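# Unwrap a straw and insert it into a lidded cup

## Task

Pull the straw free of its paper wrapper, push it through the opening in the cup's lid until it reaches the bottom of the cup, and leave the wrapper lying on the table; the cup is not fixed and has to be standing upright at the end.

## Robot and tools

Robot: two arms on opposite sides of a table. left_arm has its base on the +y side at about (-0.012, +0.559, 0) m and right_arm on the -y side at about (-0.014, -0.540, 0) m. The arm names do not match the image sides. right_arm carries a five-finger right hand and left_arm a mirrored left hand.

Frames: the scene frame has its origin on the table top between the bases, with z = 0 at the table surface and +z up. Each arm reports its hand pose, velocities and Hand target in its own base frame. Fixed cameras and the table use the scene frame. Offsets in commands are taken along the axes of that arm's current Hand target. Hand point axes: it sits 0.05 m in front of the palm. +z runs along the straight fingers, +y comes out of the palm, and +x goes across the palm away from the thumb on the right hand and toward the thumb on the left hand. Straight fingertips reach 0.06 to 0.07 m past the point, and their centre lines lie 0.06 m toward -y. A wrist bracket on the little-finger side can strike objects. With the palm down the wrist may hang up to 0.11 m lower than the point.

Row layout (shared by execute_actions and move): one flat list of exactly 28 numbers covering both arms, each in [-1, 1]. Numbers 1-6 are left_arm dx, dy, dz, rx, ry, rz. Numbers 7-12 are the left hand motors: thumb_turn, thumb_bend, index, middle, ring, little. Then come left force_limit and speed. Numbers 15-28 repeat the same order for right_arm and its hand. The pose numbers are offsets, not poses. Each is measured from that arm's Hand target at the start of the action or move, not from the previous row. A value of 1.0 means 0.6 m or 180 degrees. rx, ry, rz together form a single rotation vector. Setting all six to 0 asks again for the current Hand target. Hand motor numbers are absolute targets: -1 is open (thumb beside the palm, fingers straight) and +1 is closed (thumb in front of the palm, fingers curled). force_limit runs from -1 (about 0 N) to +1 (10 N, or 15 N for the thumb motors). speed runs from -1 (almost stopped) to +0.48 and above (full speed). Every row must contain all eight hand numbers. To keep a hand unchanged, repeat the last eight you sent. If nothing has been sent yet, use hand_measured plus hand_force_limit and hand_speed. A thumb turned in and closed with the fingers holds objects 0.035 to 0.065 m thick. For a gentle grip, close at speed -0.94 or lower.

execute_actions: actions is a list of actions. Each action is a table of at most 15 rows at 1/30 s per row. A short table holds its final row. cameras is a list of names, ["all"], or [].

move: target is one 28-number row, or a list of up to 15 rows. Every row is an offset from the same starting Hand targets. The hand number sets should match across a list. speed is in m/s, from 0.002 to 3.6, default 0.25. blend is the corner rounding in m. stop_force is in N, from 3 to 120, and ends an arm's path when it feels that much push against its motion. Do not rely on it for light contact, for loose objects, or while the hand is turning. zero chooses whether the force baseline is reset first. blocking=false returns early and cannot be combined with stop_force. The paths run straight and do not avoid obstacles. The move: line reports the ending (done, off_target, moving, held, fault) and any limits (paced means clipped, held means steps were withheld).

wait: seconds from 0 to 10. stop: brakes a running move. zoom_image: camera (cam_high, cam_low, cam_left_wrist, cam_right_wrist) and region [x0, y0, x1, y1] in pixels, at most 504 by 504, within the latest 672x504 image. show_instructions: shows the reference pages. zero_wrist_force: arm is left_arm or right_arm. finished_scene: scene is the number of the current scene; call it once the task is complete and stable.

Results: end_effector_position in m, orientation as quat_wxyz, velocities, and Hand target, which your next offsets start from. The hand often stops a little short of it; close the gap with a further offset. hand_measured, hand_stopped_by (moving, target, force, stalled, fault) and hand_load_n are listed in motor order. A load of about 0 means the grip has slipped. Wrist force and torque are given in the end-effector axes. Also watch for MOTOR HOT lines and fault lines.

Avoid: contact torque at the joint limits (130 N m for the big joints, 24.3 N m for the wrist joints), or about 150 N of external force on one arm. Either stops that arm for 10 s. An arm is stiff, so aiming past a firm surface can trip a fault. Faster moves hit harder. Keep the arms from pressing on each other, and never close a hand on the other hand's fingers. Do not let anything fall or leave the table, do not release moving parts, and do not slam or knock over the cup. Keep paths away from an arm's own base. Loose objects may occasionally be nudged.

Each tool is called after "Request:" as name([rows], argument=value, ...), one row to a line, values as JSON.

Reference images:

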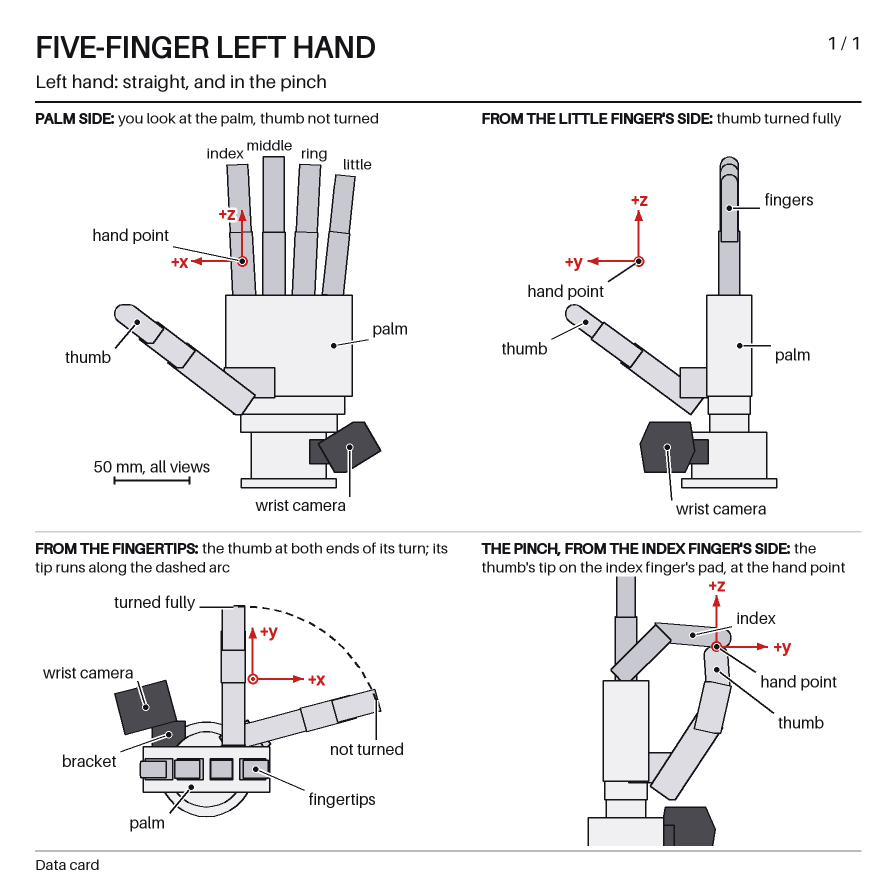

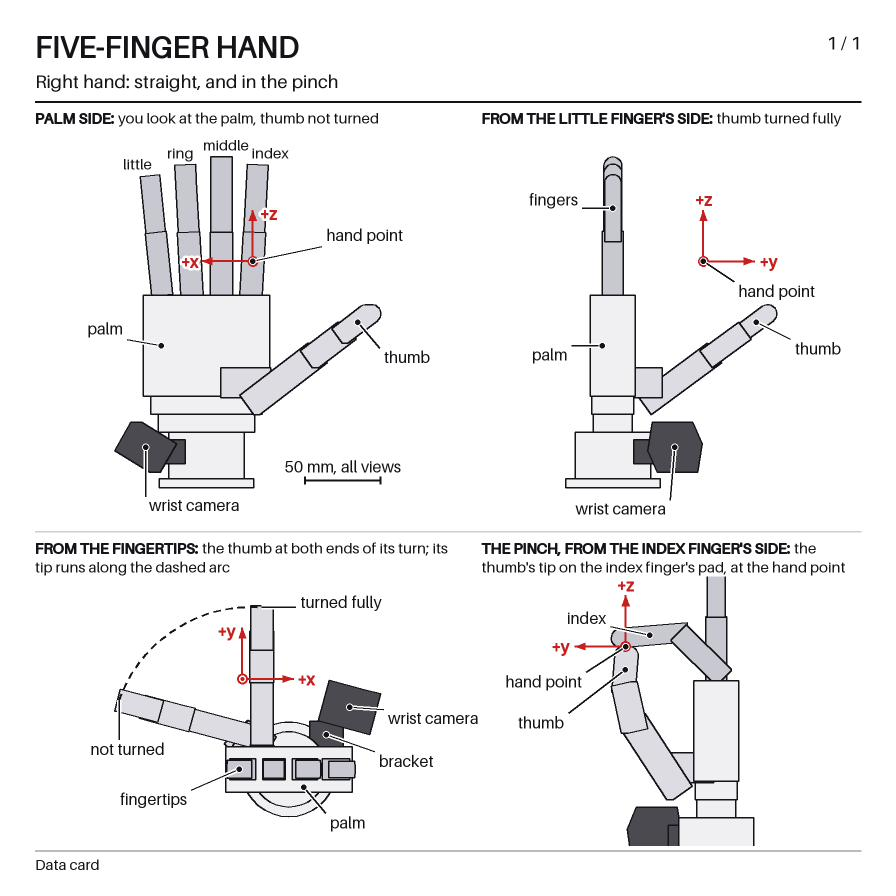

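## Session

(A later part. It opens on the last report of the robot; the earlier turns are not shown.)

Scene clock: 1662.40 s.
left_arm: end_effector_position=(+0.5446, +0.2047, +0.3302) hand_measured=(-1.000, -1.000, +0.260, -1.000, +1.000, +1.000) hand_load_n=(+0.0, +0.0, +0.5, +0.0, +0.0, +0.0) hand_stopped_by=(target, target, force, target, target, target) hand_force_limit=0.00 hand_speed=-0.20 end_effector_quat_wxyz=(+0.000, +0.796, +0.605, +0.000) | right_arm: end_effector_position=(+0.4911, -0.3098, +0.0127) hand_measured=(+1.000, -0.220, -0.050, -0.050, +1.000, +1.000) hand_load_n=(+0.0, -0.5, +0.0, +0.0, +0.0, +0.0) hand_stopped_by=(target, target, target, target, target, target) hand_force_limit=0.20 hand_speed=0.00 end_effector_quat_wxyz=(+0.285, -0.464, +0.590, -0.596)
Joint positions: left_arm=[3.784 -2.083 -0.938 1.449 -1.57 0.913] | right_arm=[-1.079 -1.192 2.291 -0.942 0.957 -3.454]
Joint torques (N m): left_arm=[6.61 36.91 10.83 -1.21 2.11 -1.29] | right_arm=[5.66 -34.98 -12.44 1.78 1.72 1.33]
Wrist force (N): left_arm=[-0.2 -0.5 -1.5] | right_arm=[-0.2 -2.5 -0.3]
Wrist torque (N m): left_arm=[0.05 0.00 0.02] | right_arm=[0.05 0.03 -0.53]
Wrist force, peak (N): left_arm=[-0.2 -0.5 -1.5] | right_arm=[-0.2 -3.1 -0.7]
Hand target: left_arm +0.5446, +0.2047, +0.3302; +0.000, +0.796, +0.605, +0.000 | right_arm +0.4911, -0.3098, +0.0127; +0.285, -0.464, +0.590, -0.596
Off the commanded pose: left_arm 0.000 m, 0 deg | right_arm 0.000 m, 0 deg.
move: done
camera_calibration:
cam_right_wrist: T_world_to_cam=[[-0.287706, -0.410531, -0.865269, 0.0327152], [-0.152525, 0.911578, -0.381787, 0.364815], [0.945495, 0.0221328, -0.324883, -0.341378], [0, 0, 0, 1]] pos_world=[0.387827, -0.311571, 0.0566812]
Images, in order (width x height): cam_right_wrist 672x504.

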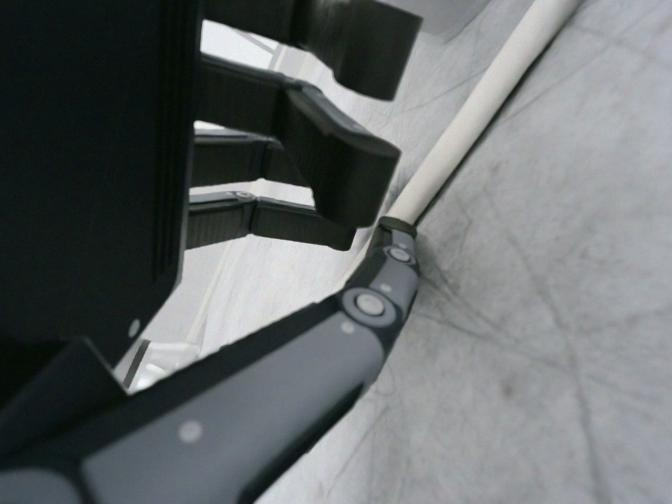

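Request:
execute_actions([
  [[0,0,0,0,0,0,-1,-1,1,-1,1,1,0,-0.2,0,0,0,0,0,0,1,-0.22,0.5,0.5,1,1,0.2,-0.85]],
  [[0,0,0,0,0,0,-1,-1,1,-1,1,1,0,-0.2,0,0,0,0,0,0,1,-0.22,0.5,0.5,1,1,0.2,-0.85]],
  [[0,0,0,0,0,0,-1,-1,1,-1,1,1,0,-0.2,0,0,0,0,0,0,1,-0.22,0.5,0.5,1,1,0.2,-0.85]],
])

Request:
wait(seconds=1, cameras=["cam_right_wrist"])

Request:
zoom_image(camera="cam_right_wrist", region=[280, 120, 480, 300])

Scene clock: 1670.30 s.
left_arm: end_effector_position=(+0.5446, +0.2047, +0.3302) hand_measured=(-1.000, -1.000, +0.260, -1.000, +1.000, +1.000) hand_load_n=(+0.0, +0.0, +0.0, +0.0, +0.0, +0.0) hand_stopped_by=(target, target, force, target, target, target) hand_force_limit=0.00 hand_speed=-0.20 end_effector_quat_wxyz=(+0.000, +0.796, +0.605, +0.000) | right_arm: end_effector_position=(+0.4911, -0.3098, +0.0127) hand_measured=(+1.000, -0.220, +0.198, +0.198, +1.000, +1.000) hand_load_n=(-1.0, +2.0, +6.0, +7.5, +0.0, +0.0) hand_stopped_by=(target, target, force, force, target, target) hand_force_limit=0.20 hand_speed=-0.85 end_effector_quat_wxyz=(+0.285, -0.464, +0.590, -0.596)
Joint positions: left_arm=[3.784 -2.083 -0.938 1.449 -1.57 0.913] | right_arm=[-1.079 -1.192 2.291 -0.942 0.957 -3.454]
Joint torques (N m): left_arm=[4.81 39 8.7 -1.14 2.19 -1.21] | right_arm=[5.16 -25.9 -12.06 1.68 1.45 1.98]
Wrist force (N): left_arm=[-0.1 -0.2 -1.2] | right_arm=[-0.2 -6.6 0.6]
Wrist torque (N m): left_arm=[0.08 -0.01 0.01] | right_arm=[-0.04 0.05 -0.54]
Wrist force, peak (N): left_arm=[-0.2 -0.2 -1.6] | right_arm=[-0.2 -6.9 0.9]
Hand target: left_arm +0.5446, +0.2047, +0.3302; +0.000, +0.796, +0.605, +0.000 | right_arm +0.4911, -0.3098, +0.0127; +0.285, -0.464, +0.590, -0.596
Off the commanded pose: left_arm 0.000 m, 0 deg | right_arm 0.000 m, 0 deg.
Step readings (end_effector_position of left_arm | right_arm):
0: (+0.5446, +0.2047, +0.3302) | (+0.4911, -0.3098, +0.0127)
1: (+0.5446, +0.2047, +0.3302) | (+0.4911, -0.3098, +0.0127)
2: (+0.5446, +0.2047, +0.3302) | (+0.4911, -0.3098, +0.0127)
4: (+0.5446, +0.2047, +0.3302) | (+0.4911, -0.3098, +0.0127)
8: (+0.5446, +0.2047, +0.3302) | (+0.4911, -0.3098, +0.0127)
15: (+0.5446, +0.2047, +0.3302) | (+0.4911, -0.3098, +0.0127)
16: (+0.5446, +0.2047, +0.3302) | (+0.4911, -0.3098, +0.0127)
17: (+0.5446, +0.2047, +0.3302) | (+0.4911, -0.3098, +0.0127)
19: (+0.5446, +0.2047, +0.3302) | (+0.4911, -0.3098, +0.0127)
23: (+0.5446, +0.2047, +0.3302) | (+0.4911, -0.3098, +0.0127)
30: (+0.5446, +0.2047, +0.3302) | (+0.4911, -0.3098, +0.0127)
31: (+0.5446, +0.2047, +0.3302) | (+0.4911, -0.3098, +0.0127)
32: (+0.5446, +0.2047, +0.3302) | (+0.4911, -0.3098, +0.0127)
34: (+0.5446, +0.2047, +0.3302) | (+0.4911, -0.3098, +0.0127)
38: (+0.5446, +0.2047, +0.3302) | (+0.4911, -0.3098, +0.0127)
45: (+0.5446, +0.2047, +0.3302) | (+0.4911, -0.3098, +0.0127)

Scene clock: 1671.30 s.
left_arm: end_effector_position=(+0.5446, +0.2047, +0.3302) hand_measured=(-1.000, -1.000, +0.260, -1.000, +1.000, +1.000) hand_load_n=(+0.0, +0.0, +0.0, +0.0, +0.0, +0.0) hand_stopped_by=(target, target, force, target, target, target) hand_force_limit=0.00 hand_speed=-0.20 end_effector_quat_wxyz=(+0.000, +0.796, +0.605, +0.000) | right_arm: end_effector_position=(+0.4911, -0.3098, +0.0127) hand_measured=(+1.000, -0.220, +0.198, +0.198, +1.000, +1.000) hand_load_n=(-1.0, +2.0, +6.0, +7.5, +0.0, +0.0) hand_stopped_by=(target, target, force, force, target, target) hand_force_limit=0.20 hand_speed=-0.85 end_effector_quat_wxyz=(+0.285, -0.464, +0.590, -0.596)
Joint positions: left_arm=[3.784 -2.083 -0.938 1.449 -1.57 0.913] | right_arm=[-1.079 -1.192 2.291 -0.942 0.957 -3.454]
Joint torques (N m): left_arm=[5.15 37.51 10.12 -1.39 2.19 -1.33] | right_arm=[6.1 -18.25 -7.17 1.59 1.66 2.13]
Wrist force (N): left_arm=[0.0 -0.5 -1.5] | right_arm=[-0.2 -6.5 0.7]
Wrist torque (N m): left_arm=[0.05 -0.02 0.02] | right_arm=[-0.03 0.05 -0.54]
Wrist force, peak (N): left_arm=[0.1 -0.7 -1.5] | right_arm=[-0.2 -6.9 0.7]
Hand target: left_arm +0.5446, +0.2047, +0.3302; +0.000, +0.796, +0.605, +0.000 | right_arm +0.4911, -0.3098, +0.0127; +0.285, -0.464, +0.590, -0.596
Off the commanded pose: left_arm 0.000 m, 0 deg | right_arm 0.000 m, 0 deg.
wait: 1.00 s; at rest by 0.17 s
camera_calibration:
cam_right_wrist: T_world_to_cam=[[-0.287686, -0.410647, -0.86522, 0.0327552], [-0.152561, 0.911526, -0.381897, 0.364856], [0.945495, 0.0221322, -0.324882, -0.341346], [0, 0, 0, 1]] pos_world=[0.387827, -0.311571, 0.056781]
Images, in order (width x height): cam_right_wrist 672x504.

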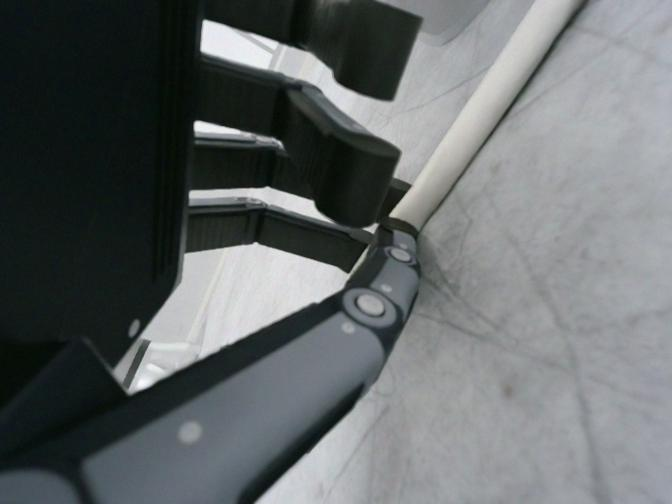

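Scaled by 2.520.

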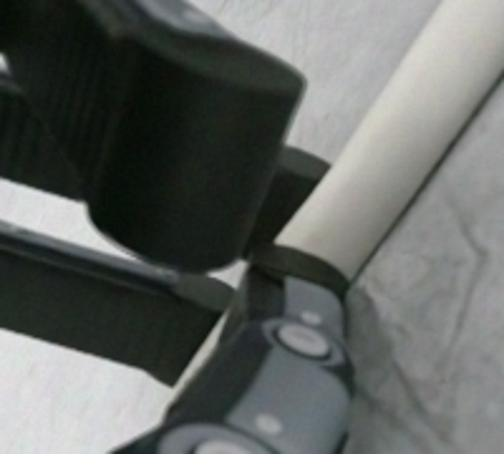

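Request:
execute_actions([
  [[0,0,0,0,0,0,-1,-1,1,-1,1,1,0,-0.2,0,0,0,0,0,0,1,-0.22,0.55,0.55,1,1,0.85,-0.93]],
  [[0,0,0,0,0,0,-1,-1,1,-1,1,1,0,-0.2,0,0,0,0,0,0,1,-0.22,0.55,0.55,1,1,0.85,-0.93]],
])

Scene clock: 1676.03 s.
left_arm: end_effector_position=(+0.5446, +0.2047, +0.3302) hand_measured=(-1.000, -1.000, +0.260, -1.000, +1.000, +1.000) hand_load_n=(+0.0, +0.0, +0.0, +0.0, +0.0, +0.0) hand_stopped_by=(target, target, force, target, target, target) hand_force_limit=0.00 hand_speed=-0.20 end_effector_quat_wxyz=(+0.000, +0.796, +0.605, +0.000) | right_arm: end_effector_position=(+0.4911, -0.3098, +0.0127) hand_measured=(+1.000, -0.220, +0.208, +0.202, +1.000, +1.000) hand_load_n=(-1.5, +3.5, +8.5, +10.0, +0.0, +0.0) hand_stopped_by=(target, target, force, force, target, target) hand_force_limit=0.85 hand_speed=-0.93 end_effector_quat_wxyz=(+0.285, -0.464, +0.590, -0.596)
Joint positions: left_arm=[3.784 -2.083 -0.938 1.449 -1.57 0.913] | right_arm=[-1.079 -1.192 2.291 -0.942 0.957 -3.454]
Joint torques (N m): left_arm=[5.88 37.46 9.41 -1.25 2.3 -1.34] | right_arm=[5.68 -15.46 -1.81 1.45 1.57 1.89]
Wrist force (N): left_arm=[0.0 -0.4 -1.1] | right_arm=[-0.1 -8.8 1.1]
Wrist torque (N m): left_arm=[0.05 -0.01 0.02] | right_arm=[-0.13 0.05 -0.57]
Wrist force, peak (N): left_arm=[0.0 -0.7 -1.5] | right_arm=[-0.1 -8.8 1.1]
Hand target: left_arm +0.5446, +0.2047, +0.3302; +0.000, +0.796, +0.605, +0.000 | right_arm +0.4911, -0.3098, +0.0127; +0.285, -0.464, +0.590, -0.596
Off the commanded pose: left_arm 0.000 m, 0 deg | right_arm 0.000 m, 0 deg.
Step readings (end_effector_position of left_arm | right_arm):
0: (+0.5446, +0.2047, +0.3302) | (+0.4911, -0.3098, +0.0127)
1: (+0.5446, +0.2047, +0.3302) | (+0.4911, -0.3098, +0.0127)
2: (+0.5446, +0.2047, +0.3302) | (+0.4911, -0.3098, +0.0127)
4: (+0.5446, +0.2047, +0.3302) | (+0.4911, -0.3098, +0.0127)
8: (+0.5446, +0.2047, +0.3302) | (+0.4911, -0.3098, +0.0127)
15: (+0.5446, +0.2047, +0.3302) | (+0.4911, -0.3098, +0.0127)
16: (+0.5446, +0.2047, +0.3302) | (+0.4911, -0.3098, +0.0127)
17: (+0.5446, +0.2047, +0.3302) | (+0.4911, -0.3098, +0.0127)
19: (+0.5446, +0.2047, +0.3302) | (+0.4911, -0.3098, +0.0127)
23: (+0.5446, +0.2047, +0.3302) | (+0.4911, -0.3098, +0.0127)
30: (+0.5446, +0.2047, +0.3302) | (+0.4911, -0.3098, +0.0127)

Request:
move([
  [0,0,0,0,0,0,-1,-1,1,-1,1,1,0,-0.2,0.0055,-0.0242,-0.0032,0,0,0,1,-0.22,0.55,0.55,1,1,0.85,-0.93],
  [0,0,0,0,0,0.0728,-1,-1,1,-1,1,1,0,-0.2,-0.1252,-0.0508,-0.0235,0,0,0,1,-0.22,0.55,0.55,1,1,0.85,-0.93],
], speed=0.08, blend=[0.004,0])

Request:
move(target=[0,0,0,0,0,0,1,-1,1,-1,1,1,0,-0.2,-0.0052,0.0228,0.0030,0,0,0,1,-0.22,0.55,0.55,1,1,0.85,-0.93], speed=0.02, stop_force=6, cameras=["cam_left_wrist","cam_low","cam_right_wrist","cam_high"])

Scene clock: 1745.17 s.
left_arm: end_effector_position=(+0.5446, +0.2048, +0.3302) hand_measured=(-1.000, -1.000, +0.260, -1.000, +1.000, +1.000) hand_load_n=(+0.0, +0.0, +0.0, +0.0, +0.0, +0.0) hand_stopped_by=(target, target, force, target, target, target) hand_force_limit=0.00 hand_speed=-0.20 end_effector_quat_wxyz=(+0.000, +0.860, +0.510, +0.000) | right_arm: end_effector_position=(+0.5155, -0.2326, +0.0278) hand_measured=(+1.000, -0.222, +0.208, +0.202, +1.000, +1.000) hand_load_n=(-1.0, +7.5, +4.5, +8.0, +0.0, +0.0) hand_stopped_by=(target, target, force, force, target, target) hand_force_limit=0.85 hand_speed=-0.93 end_effector_quat_wxyz=(+0.285, -0.464, +0.590, -0.596)
Joint positions: left_arm=[3.81 -2.097 -0.916 1.441 -1.57 1.168] | right_arm=[-0.872 -1.273 2.35 -0.938 1.16 -3.418]
Joint torques (N m): left_arm=[-1.03 38.57 14.66 -2.98 -1.03 -1.83] | right_arm=[-7.17 -17.03 -19.25 -0.19 -1.67 -0.52]
Wrist force (N): left_arm=[-0.2 -0.4 -1.4] | right_arm=[-0.9 -1.5 -0.4]
Wrist torque (N m): left_arm=[0.08 0.01 0.00] | right_arm=[0.12 0.11 -0.54]
Wrist force, peak (N): left_arm=[-0.2 -0.2 -1.6] | right_arm=[-0.1 -8.9 1.0]
Hand target: left_arm +0.5446, +0.2047, +0.3302; +0.000, +0.860, +0.510, +0.000 | right_arm +0.5155, -0.2326, +0.0277; +0.285, -0.464, +0.590, -0.596
Off the commanded pose: left_arm 0.000 m, 0 deg | right_arm 0.000 m, 0 deg.
move: done

Scene clock: 1746.93 s.
left_arm: end_effector_position=(+0.5446, +0.2047, +0.3302) hand_measured=(+1.000, -1.000, +0.260, -1.000, +1.000, +1.000) hand_load_n=(+0.0, +0.0, +0.0, +0.0, +0.0, +0.0) hand_stopped_by=(target, target, force, target, target, target) hand_force_limit=0.00 hand_speed=-0.20 end_effector_quat_wxyz=(+0.000, +0.860, +0.510, +0.000) | right_arm: end_effector_position=(+0.5155, -0.2326, +0.0135) hand_measured=(+1.000, -0.222, +0.208, +0.202, +1.000, +1.000) hand_load_n=(-0.5, +7.0, +5.5, +8.0, +0.0, +0.0) hand_stopped_by=(target, target, force, force, target, target) hand_force_limit=0.85 hand_speed=-0.93 end_effector_quat_wxyz=(+0.285, -0.464, +0.590, -0.596)
Joint positions: left_arm=[3.81 -2.097 -0.916 1.441 -1.57 1.168] | right_arm=[-0.872 -1.231 2.356 -0.986 1.161 -3.419]
Joint torques (N m): left_arm=[-3.94 42.7 6.1 -1.39 1.98 1.4] | right_arm=[6.51 -34.27 -16.75 1.42 1.48 1.45]
Wrist force (N): left_arm=[-0.2 -0.4 -1.2] | right_arm=[-0.8 -2.3 -0.5]
Wrist torque (N m): left_arm=[0.07 0.00 0.00] | right_arm=[0.11 0.14 -0.54]
Wrist force, peak (N): left_arm=[-0.3 -0.4 -1.6] | right_arm=[-0.6 -3.3 -0.8]
Hand target: left_arm +0.5446, +0.2047, +0.3302; +0.000, +0.860, +0.510, +0.000 | right_arm +0.5155, -0.2326, +0.0135; +0.285, -0.464, +0.590, -0.596
Off the commanded pose: left_arm 0.000 m, 0 deg | right_arm 0.000 m, 0 deg.
move: done
camera_calibration:
cam_left_wrist: T_world_to_cam=[[-0.731267, 0.681362, -0.0315175, 0.269906], [0.585681, 0.65092, 0.482991, -0.607868], [0.349608, 0.334737, -0.875058, 0.145289], [0, 0, 0, 1]] pos_world=[0.502596, 0.163136, 0.429238]
cam_right_wrist: T_world_to_cam=[[-0.287706, -0.410531, -0.865269, 0.0722069], [-0.152525, 0.911578, -0.381787, 0.298506], [0.945495, 0.0221328, -0.324883, -0.365865], [0, 0, 0, 1]] pos_world=[0.412227, -0.234371, 0.0575812]

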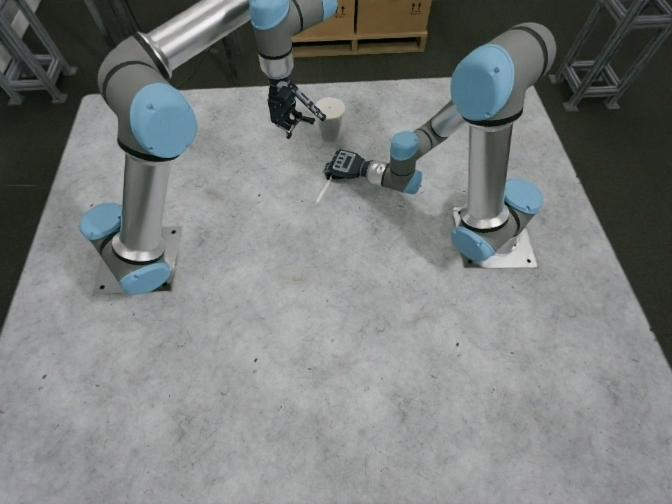

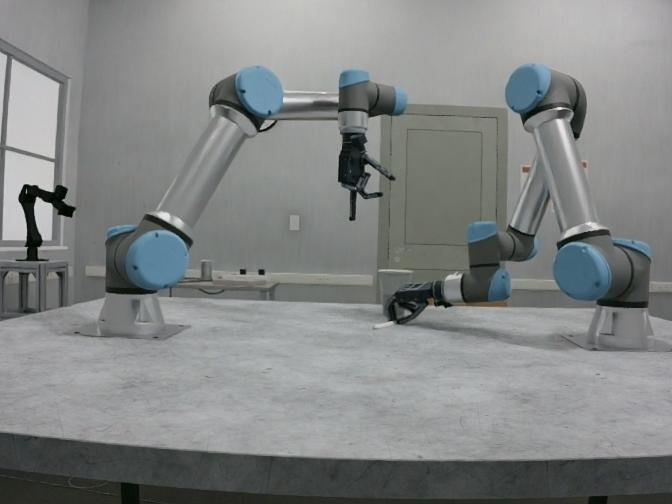

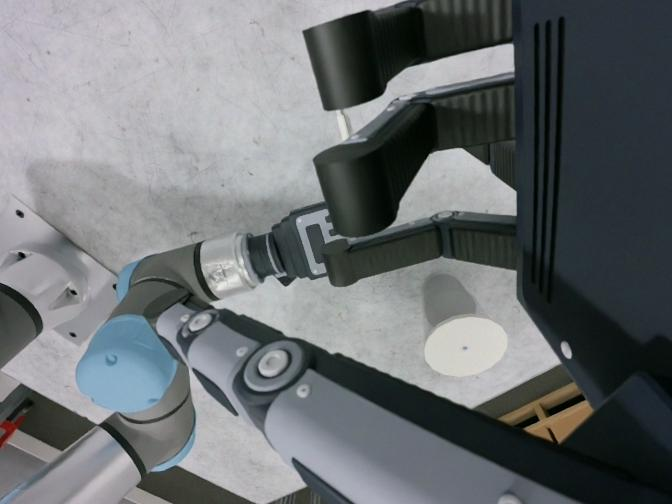

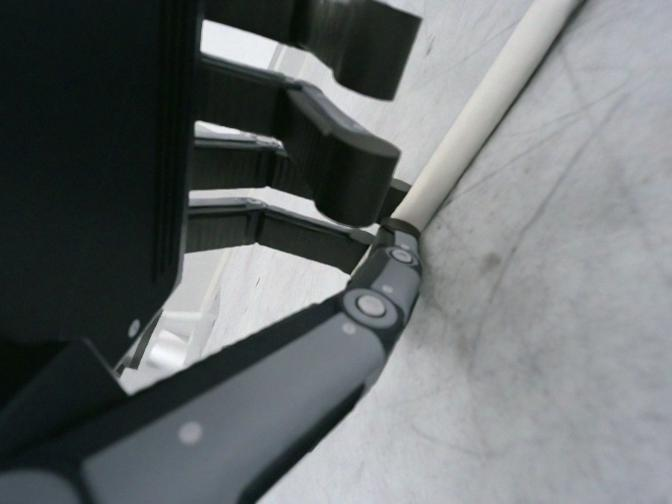

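Request:
move(target=[-0.0142,0.0903,0.3267,0,0,0,1,-1,1,-1,-1,-1,0,-0.2,0,0,0,0,0,0,1,-0.22,0.55,0.55,1,1,0.85,-0.93], speed=0.15, cameras=["cam_left_wrist","cam_low"])

Request:
zoom_image(camera="cam_left_wrist", region=[380, 20, 560, 200])

Scene clock: 1783.83 s.
left_arm: end_effector_position=(+0.5880, +0.1710, +0.1342) hand_measured=(+1.000, -1.000, +0.260, -1.000, -1.000, -1.000) hand_load_n=(+0.0, +0.0, +0.0, +0.0, -0.5, +0.0) hand_stopped_by=(target, target, force, target, target, target) hand_force_limit=0.00 hand_speed=-0.20 end_effector_quat_wxyz=(+0.000, +0.860, +0.510, +0.000) | right_arm: end_effector_position=(+0.5155, -0.2326, +0.0135) hand_measured=(+1.000, -0.222, +0.208, +0.202, +1.000, +1.000) hand_load_n=(-0.5, +6.5, +5.0, +8.0, +0.0, +0.0) hand_stopped_by=(target, target, force, force, target, target) hand_force_limit=0.85 hand_speed=-0.93 end_effector_quat_wxyz=(+0.285, -0.464, +0.590, -0.596)
Joint positions: left_arm=[3.708 -2.221 -1.222 1.871 -1.57 1.067] | right_arm=[-0.872 -1.231 2.356 -0.986 1.161 -3.419]
Joint torques (N m): left_arm=[10.57 39.47 26.08 -2.44 2.25 1.83] | right_arm=[5.91 -34.62 -17.03 0.81 0.87 1.48]
Wrist force (N): left_arm=[-0.4 -0.1 -0.9] | right_arm=[-0.7 -2.1 -0.3]
Wrist torque (N m): left_arm=[0.08 0.05 -0.04] | right_arm=[0.13 0.12 -0.53]
Wrist force, peak (N): left_arm=[-0.2 -0.9 -2.5] | right_arm=[-0.8 -2.4 -0.5]
Hand target: left_arm +0.5880, +0.1711, +0.1342; +0.000, +0.860, +0.510, +0.000 | right_arm +0.5155, -0.2326, +0.0135; +0.285, -0.464, +0.590, -0.596
Off the commanded pose: left_arm 0.000 m, 0 deg | right_arm 0.000 m, 0 deg.
move: done
camera_calibration:
cam_left_wrist: T_world_to_cam=[[-0.73123, 0.681404, -0.0314827, 0.318394], [0.585772, 0.650916, 0.482887, -0.516709], [0.349533, 0.33466, -0.875117, -0.0300501], [0, 0, 0, 1]] pos_world=[0.545997, 0.129436, 0.233239]
Images, in order (width x height): cam_low 672x504, cam_left_wrist 672x504.

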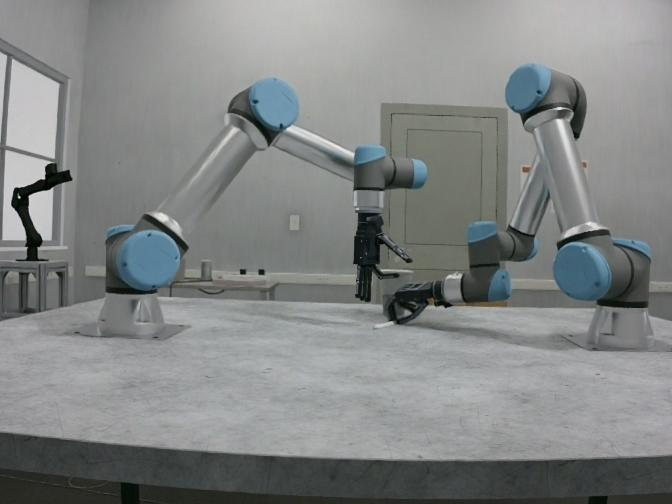

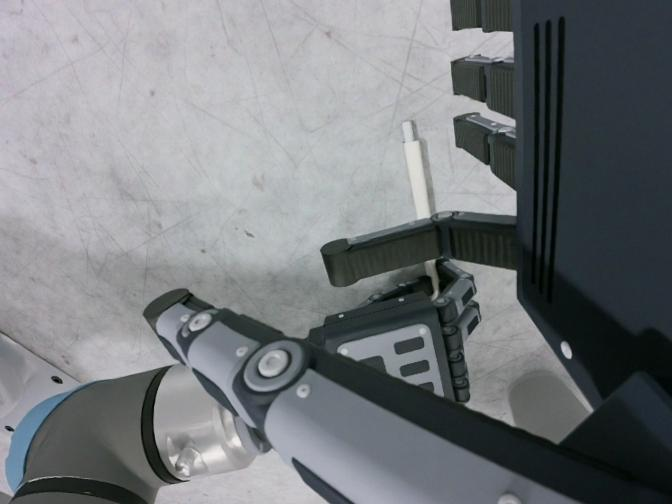

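Scaled by 2.800.

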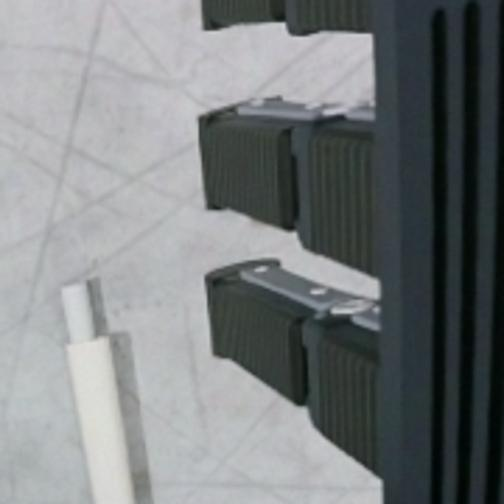

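Request:
move(target=[0.0083,0.0200,0.0703,0,0,0,1,-1,1,-1,-1,-1,0,-0.2,0,0,0,0,0,0,1,-0.22,0.55,0.55,1,1,0.85,-0.93], speed=0.1, cameras=["cam_left_wrist","cam_low"])

Request:
zoom_image(camera="cam_left_wrist", region=[400, 70, 520, 190])

Request:
zoom_image(camera="cam_low", region=[340, 260, 440, 340])

Scene clock: 1802.33 s.
left_arm: end_effector_position=(+0.6009, +0.1696, +0.0919) hand_measured=(+1.000, -1.000, +0.260, -1.000, -1.000, -1.000) hand_load_n=(+0.0, -0.5, +0.0, -0.5, +0.0, +0.0) hand_stopped_by=(target, target, force, target, target, target) hand_force_limit=0.00 hand_speed=-0.20 end_effector_quat_wxyz=(+0.000, +0.860, +0.510, +0.000) | right_arm: end_effector_position=(+0.5155, -0.2326, +0.0135) hand_measured=(+1.000, -0.222, +0.208, +0.202, +1.000, +1.000) hand_load_n=(-0.5, +7.0, +5.0, +8.0, +0.0, +0.0) hand_stopped_by=(target, target, force, force, target, target) hand_force_limit=0.85 hand_speed=-0.93 end_effector_quat_wxyz=(+0.285, -0.464, +0.590, -0.596)
Joint positions: left_arm=[3.693 -2.285 -1.227 1.94 -1.57 1.051] | right_arm=[-0.872 -1.231 2.356 -0.986 1.161 -3.419]
Joint torques (N m): left_arm=[5.24 47.46 25.89 -4.08 2.11 1.44] | right_arm=[5.61 -33.48 -16.35 0.64 0.32 1.43]
Wrist force (N): left_arm=[-0.5 0.0 -1.0] | right_arm=[-0.8 -2.2 -0.3]
Wrist torque (N m): left_arm=[0.07 0.04 -0.01] | right_arm=[0.10 0.14 -0.54]
Wrist force, peak (N): left_arm=[-0.3 -0.6 -1.7] | right_arm=[-0.7 -2.5 -0.7]
Hand target: left_arm +0.6009, +0.1697, +0.0920; +0.000, +0.860, +0.510, +0.000 | right_arm +0.5155, -0.2326, +0.0135; +0.285, -0.464, +0.590, -0.596
Off the commanded pose: left_arm 0.000 m, 0 deg | right_arm 0.000 m, 0 deg.
move: done
camera_calibration:
cam_left_wrist: T_world_to_cam=[[-0.73127, 0.68136, -0.0315155, 0.327486], [0.585723, 0.650963, 0.482883, -0.502955], [0.349533, 0.334659, -0.875117, -0.0710199], [0, 0, 0, 1]] pos_world=[0.558897, 0.128036, 0.191039]
Images, in order (width x height): cam_low 672x504, cam_left_wrist 672x504.

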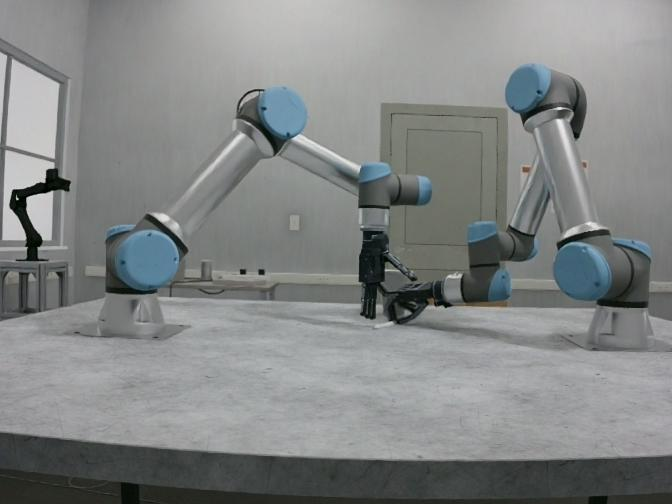

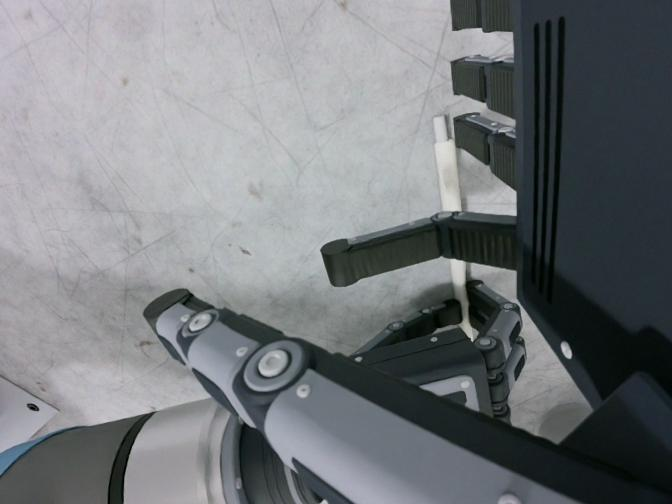

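Scaled by 4.200.

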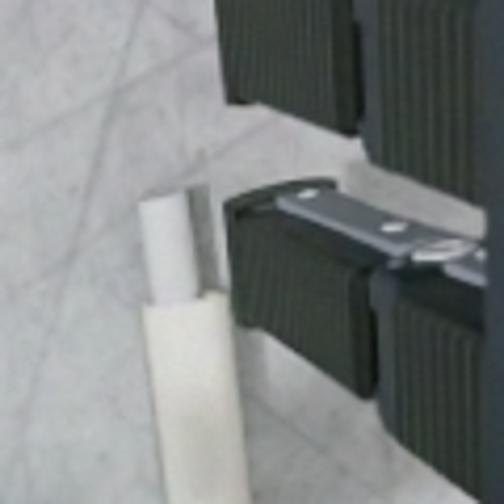

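Scaled by 5.040.

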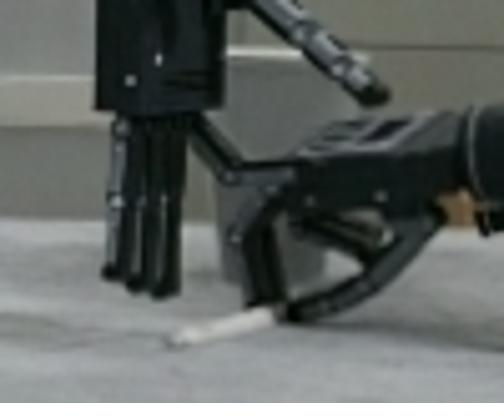

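Request:
move(target=[0,0.0025,0.02,0,0,0,1,-1,1,-1,-1,-1,0,-0.2,0,0,0,0,0,0,1,-0.22,0.55,0.55,1,1,0.85,-0.93], speed=0.05)

Request:
move(target=[0,0,0.02,0,0,0,1,-1,1,-1,-1,-1,0,-0.2,0,0,0,0,0,0,1,-0.22,0.55,0.55,1,1,0.85,-0.93], speed=0.006, stop_force=18, cameras=["cam_left_wrist","cam_low"])

Request:
zoom_image(camera="cam_left_wrist", region=[400, 70, 520, 190])

Request:
zoom_image(camera="cam_low", region=[340, 260, 440, 340])

Scene clock: 1819.40 s.
left_arm: end_effector_position=(+0.6022, +0.1689, +0.0798) hand_measured=(+1.000, -1.000, +0.260, -1.000, -1.000, -1.000) hand_load_n=(+0.0, +0.0, +0.0, +0.0, +0.0, +0.0) hand_stopped_by=(target, target, force, target, target, target) hand_force_limit=0.00 hand_speed=-0.20 end_effector_quat_wxyz=(+0.000, +0.860, +0.510, +0.000) | right_arm: end_effector_position=(+0.5155, -0.2326, +0.0135) hand_measured=(+1.000, -0.222, +0.208, +0.202, +1.000, +1.000) hand_load_n=(-0.5, +6.5, +4.5, +8.0, +0.0, +0.0) hand_stopped_by=(target, target, force, force, target, target) hand_force_limit=0.85 hand_speed=-0.93 end_effector_quat_wxyz=(+0.285, -0.464, +0.590, -0.596)
Joint positions: left_arm=[3.691 -2.298 -1.236 1.962 -1.57 1.049] | right_arm=[-0.872 -1.231 2.356 -0.986 1.161 -3.419]
Joint torques (N m): left_arm=[-4.77 46.11 16.12 -3.8 -0.19 -1.2] | right_arm=[5.12 -34.38 -17.53 0.01 -0.03 1.61]
Wrist force (N): left_arm=[-0.5 0.1 -0.9] | right_arm=[-0.8 -2.2 -0.4]
Wrist torque (N m): left_arm=[0.09 0.05 -0.02] | right_arm=[0.12 0.14 -0.54]
Wrist force, peak (N): left_arm=[-0.4 -0.1 -1.4] | right_arm=[-0.8 -2.5 -0.7]
Hand target: left_arm +0.6022, +0.1689, +0.0800; +0.000, +0.860, +0.510, +0.000 | right_arm +0.5155, -0.2326, +0.0135; +0.285, -0.464, +0.590, -0.596
Off the commanded pose: left_arm 0.000 m, 0 deg | right_arm 0.000 m, 0 deg.
move: done

Scene clock: 1822.47 s.
left_arm: end_effector_position=(+0.6022, +0.1689, +0.0684) hand_measured=(+1.000, -1.000, +0.260, -1.000, -1.000, -1.000) hand_load_n=(+0.0, +0.0, +0.0, +0.0, +0.0, +0.0) hand_stopped_by=(target, target, force, target, target, target) hand_force_limit=0.00 hand_speed=-0.20 end_effector_quat_wxyz=(+0.000, +0.860, +0.510, +0.000) | right_arm: end_effector_position=(+0.5155, -0.2326, +0.0135) hand_measured=(+1.000, -0.222, +0.208, +0.202, +1.000, +1.000) hand_load_n=(-1.5, +6.5, +2.0, +9.5, +0.0, +0.0) hand_stopped_by=(target, target, force, force, target, target) hand_force_limit=0.85 hand_speed=-0.93 end_effector_quat_wxyz=(+0.285, -0.464, +0.590, -0.596)
Joint positions: left_arm=[3.691 -2.309 -1.247 1.985 -1.57 1.049] | right_arm=[-0.872 -1.231 2.356 -0.986 1.161 -3.419]
Joint torques (N m): left_arm=[4.5 35.64 20.69 -1.94 -1.26 1.26] | right_arm=[6.8 -34.07 -16.1 -0.29 -0.56 1.51]
Wrist force (N): left_arm=[-1.1 -1.6 -22.4] | right_arm=[-0.9 -1.9 -0.9]
Wrist torque (N m): left_arm=[1.37 -0.44 -0.01] | right_arm=[0.13 0.09 -0.56]
Wrist force, peak (N): left_arm=[-0.5 -1.1 -26.6] | right_arm=[-0.8 -2.4 -0.6]
Hand target: left_arm +0.6022, +0.1689, +0.0684; +0.000, +0.860, +0.510, +0.000 | right_arm +0.5155, -0.2326, +0.0135; +0.285, -0.464, +0.590, -0.596
Off the commanded pose: left_arm 0.000 m, 0 deg | right_arm 0.000 m, 0 deg.
move: contact (left_arm)
camera_calibration:
cam_left_wrist: T_world_to_cam=[[-0.731266, 0.681363, -0.0315222, 0.328172], [0.585664, 0.650904, 0.483034, -0.491897], [0.34964, 0.334765, -0.875034, -0.0918926], [0, 0, 0, 1]] pos_world=[0.560196, 0.127336, 0.167538]
Images, in order (width x height): cam_low 672x504, cam_left_wrist 672x504.

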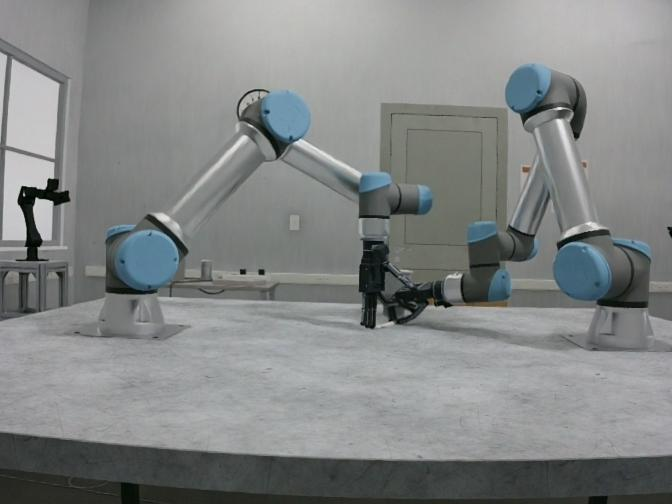

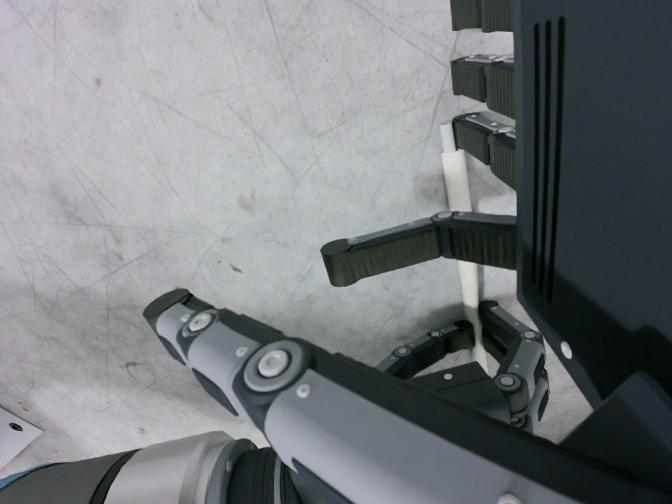

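Scaled by 4.200.

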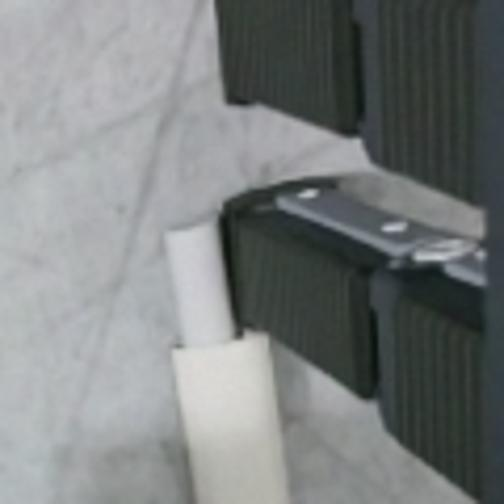

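Scaled by 5.040.

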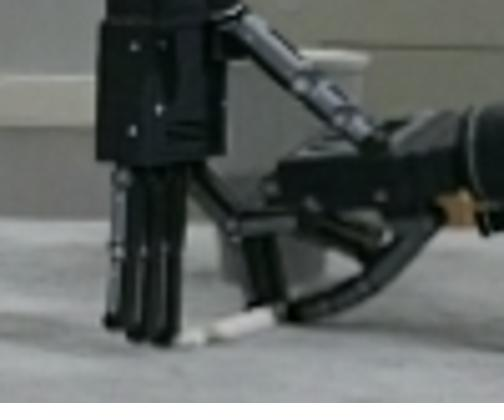

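Request:
move([
  [0,0,-0.0233,0,0,0,1,-1,1,-1,-1,-1,0,-0.2,0,0,0,0,0,0,1,-0.22,0.55,0.55,1,1,0.85,-0.93],
  [-0.0010,0.0167,-0.0233,0,0,0,1,-1,1,-1,-1,-1,0,-0.2,0,0,0,0,0,0,1,-0.22,0.55,0.55,1,1,0.85,-0.93],
], speed=0.05, cameras=["cam_left_wrist"])

Request:
zoom_image(camera="cam_left_wrist", region=[400, 70, 520, 190])

Scene clock: 1845.60 s.
left_arm: end_effector_position=(+0.6108, +0.1636, +0.0824) hand_measured=(+1.000, -1.000, +0.260, -1.000, -1.000, -1.000) hand_load_n=(+0.0, +0.0, +0.0, +0.0, +0.0, +0.0) hand_stopped_by=(target, target, force, target, target, target) hand_force_limit=0.00 hand_speed=-0.20 end_effector_quat_wxyz=(+0.000, +0.860, +0.510, +0.000) end_effector_velocity=(-0.002, +0.000, +0.000) end_effector_angular_velocity=(+0.001, +0.001, -0.003) | right_arm: end_effector_position=(+0.5155, -0.2326, +0.0135) hand_measured=(+1.000, -0.222, +0.208, +0.202, +1.000, +1.000) hand_load_n=(-1.0, +6.5, +4.0, +8.0, +0.0, +0.0) hand_stopped_by=(target, target, force, force, target, target) hand_force_limit=0.85 hand_speed=-0.93 end_effector_quat_wxyz=(+0.285, -0.464, +0.590, -0.596)
Joint positions: left_arm=[3.674 -2.312 -1.205 1.945 -1.57 1.033] | right_arm=[-0.872 -1.231 2.356 -0.986 1.161 -3.419]
Joint velocities: left_arm=[0.002 0.003 -0.006 0.002 -0.001 0.005] | right_arm=[within noise]
Joint torques (N m): left_arm=[9.06 49.55 6.47 -0.45 0.17 1.9] | right_arm=[5.97 -31.6 -16.56 -0.96 -1.04 1.37]
Wrist force (N): left_arm=[-0.2 -0.2 -1.4] | right_arm=[-0.6 -2.1 -0.5]
Wrist torque (N m): left_arm=[0.07 0.00 -0.04] | right_arm=[0.13 0.11 -0.53]
Wrist force, peak (N): left_arm=[-1.0 -1.7 -22.6] | right_arm=[-0.7 -2.4 -0.7]
Hand target: left_arm +0.6107, +0.1636, +0.0824; +0.000, +0.860, +0.510, +0.000 | right_arm +0.5155, -0.2326, +0.0135; +0.285, -0.464, +0.590, -0.596
Off the commanded pose: left_arm 0.000 m, 0 deg | right_arm 0.000 m, 0 deg.
move: done
camera_calibration:
cam_left_wrist: T_world_to_cam=[[-0.73127, 0.681359, -0.0315198, 0.338584], [0.585678, 0.650923, 0.482991, -0.500184], [0.349608, 0.334737, -0.875058, -0.0808153], [0, 0, 0, 1]] pos_world=[0.568796, 0.121936, 0.181538]
Images, in order (width x height): cam_left_wrist 672x504.

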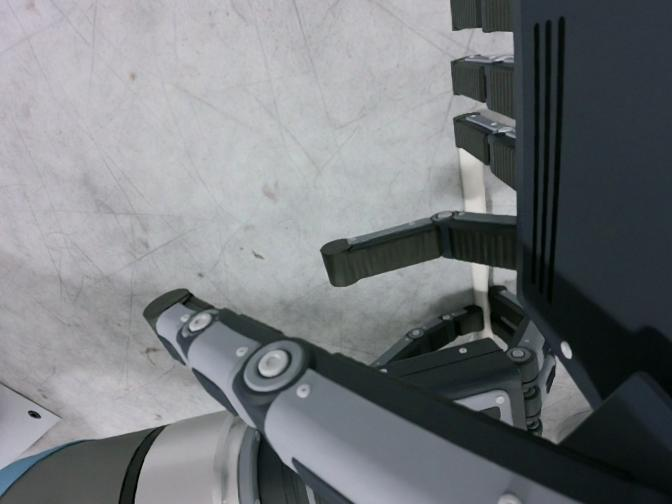

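Scaled by 4.200.

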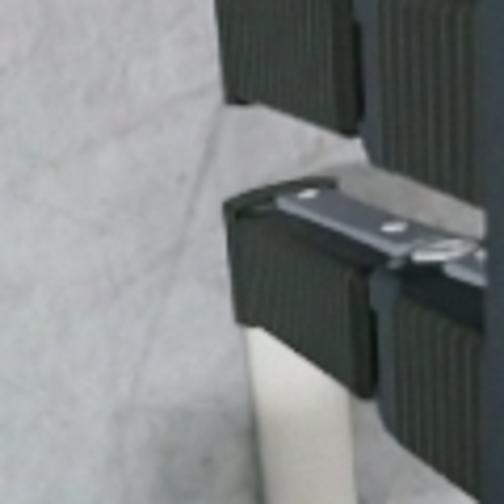

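Request:
move([
  [0,-0.0050,0.004,0,0,0,1,-1,1,-1,-1,-1,0,-0.2,0,0,0,0,0,0,1,-0.22,0.55,0.55,1,1,0.85,-0.93],
  [0,-0.0050,0.024,0,0,0,1,-1,1,-1,-1,-1,0,-0.2,0,0,0,0,0,0,1,-0.22,0.55,0.55,1,1,0.85,-0.93],
], speed=0.007, stop_force=20, cameras=["cam_left_wrist","cam_low"])

Request:
zoom_image(camera="cam_left_wrist", region=[400, 70, 520, 190])

Request:
zoom_image(camera="cam_low", region=[340, 260, 440, 340])

Scene clock: 1861.40 s.
left_arm: end_effector_position=(+0.6081, +0.1651, +0.0742) hand_measured=(+1.000, -1.000, +0.260, -1.000, -1.000, -1.000) hand_load_n=(+0.0, +0.0, +0.0, +0.0, +0.0, +0.0) hand_stopped_by=(target, target, force, target, target, target) hand_force_limit=0.00 hand_speed=-0.20 end_effector_quat_wxyz=(+0.000, +0.860, +0.510, +0.000) | right_arm: end_effector_position=(+0.5155, -0.2326, +0.0135) hand_measured=(+1.000, -0.222, +0.208, +0.202, +1.000, +1.000) hand_load_n=(-1.0, +6.5, +4.0, +8.0, +0.0, +0.0) hand_stopped_by=(target, target, force, force, target, target) hand_force_limit=0.85 hand_speed=-0.93 end_effector_quat_wxyz=(+0.285, -0.464, +0.590, -0.596)
Joint positions: left_arm=[3.679 -2.314 -1.223 1.965 -1.57 1.038] | right_arm=[-0.872 -1.231 2.356 -0.986 1.161 -3.419]
Joint torques (N m): left_arm=[-0.98 37.21 20.99 -2.32 1.94 -1.31] | right_arm=[6.19 -29.39 -16.58 -1.4 -1.27 1.33]
Wrist force (N): left_arm=[-1.1 0.2 -22.6] | right_arm=[-0.9 -1.8 -0.5]
Wrist torque (N m): left_arm=[1.38 -0.45 -0.18] | right_arm=[0.12 0.10 -0.54]
Wrist force, peak (N): left_arm=[-0.7 0.3 -27.2] | right_arm=[-0.7 -2.5 -0.7]
Hand target: left_arm +0.6081, +0.1651, +0.0742; +0.000, +0.860, +0.510, +0.000 (not the last commanded pose) | right_arm +0.5155, -0.2326, +0.0135; +0.285, -0.464, +0.590, -0.596
Off the commanded pose: left_arm 0.006 m, 0 deg | right_arm 0.000 m, 0 deg.
move: contact (left_arm); path passed 1 of 2 targets
camera_calibration:
cam_left_wrist: T_world_to_cam=[[-0.731241, 0.681387, -0.031586, 0.335317], [0.585643, 0.650885, 0.483085, -0.495561], [0.349727, 0.334754, -0.875004, -0.0877156], [0, 0, 0, 1]] pos_world=[0.566096, 0.123436, 0.173238]
Images, in order (width x height): cam_low 672x504, cam_left_wrist 672x504.

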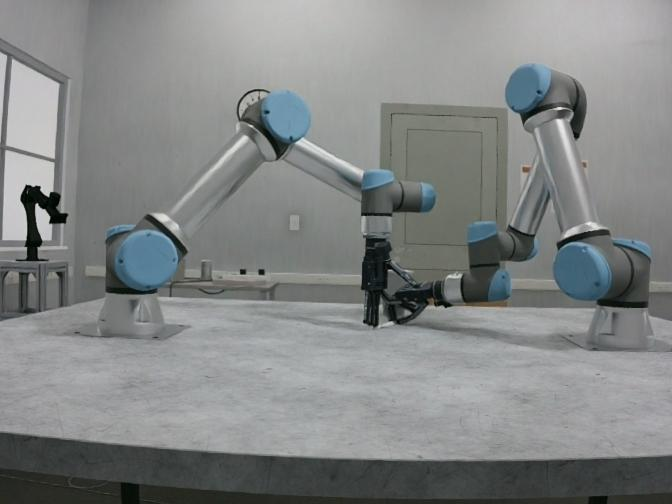

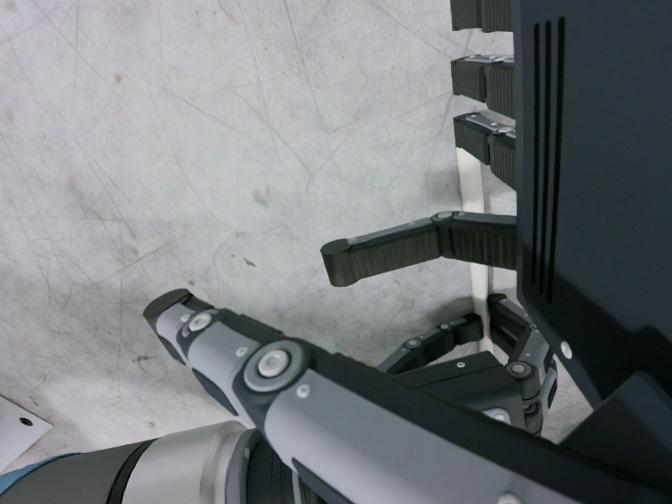

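Scaled by 4.200.

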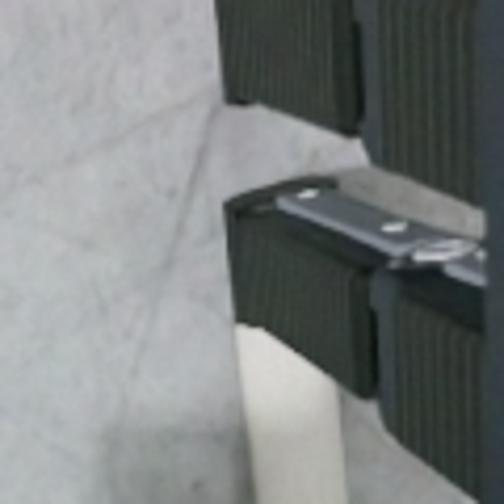

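Scaled by 5.040.

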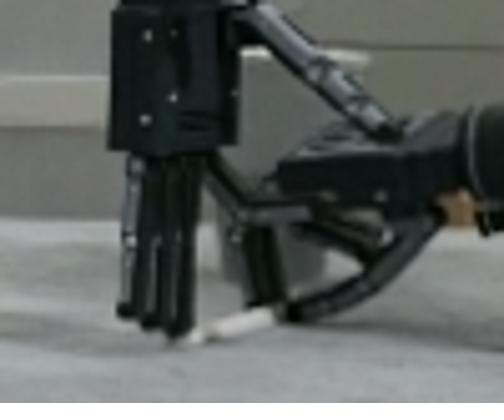

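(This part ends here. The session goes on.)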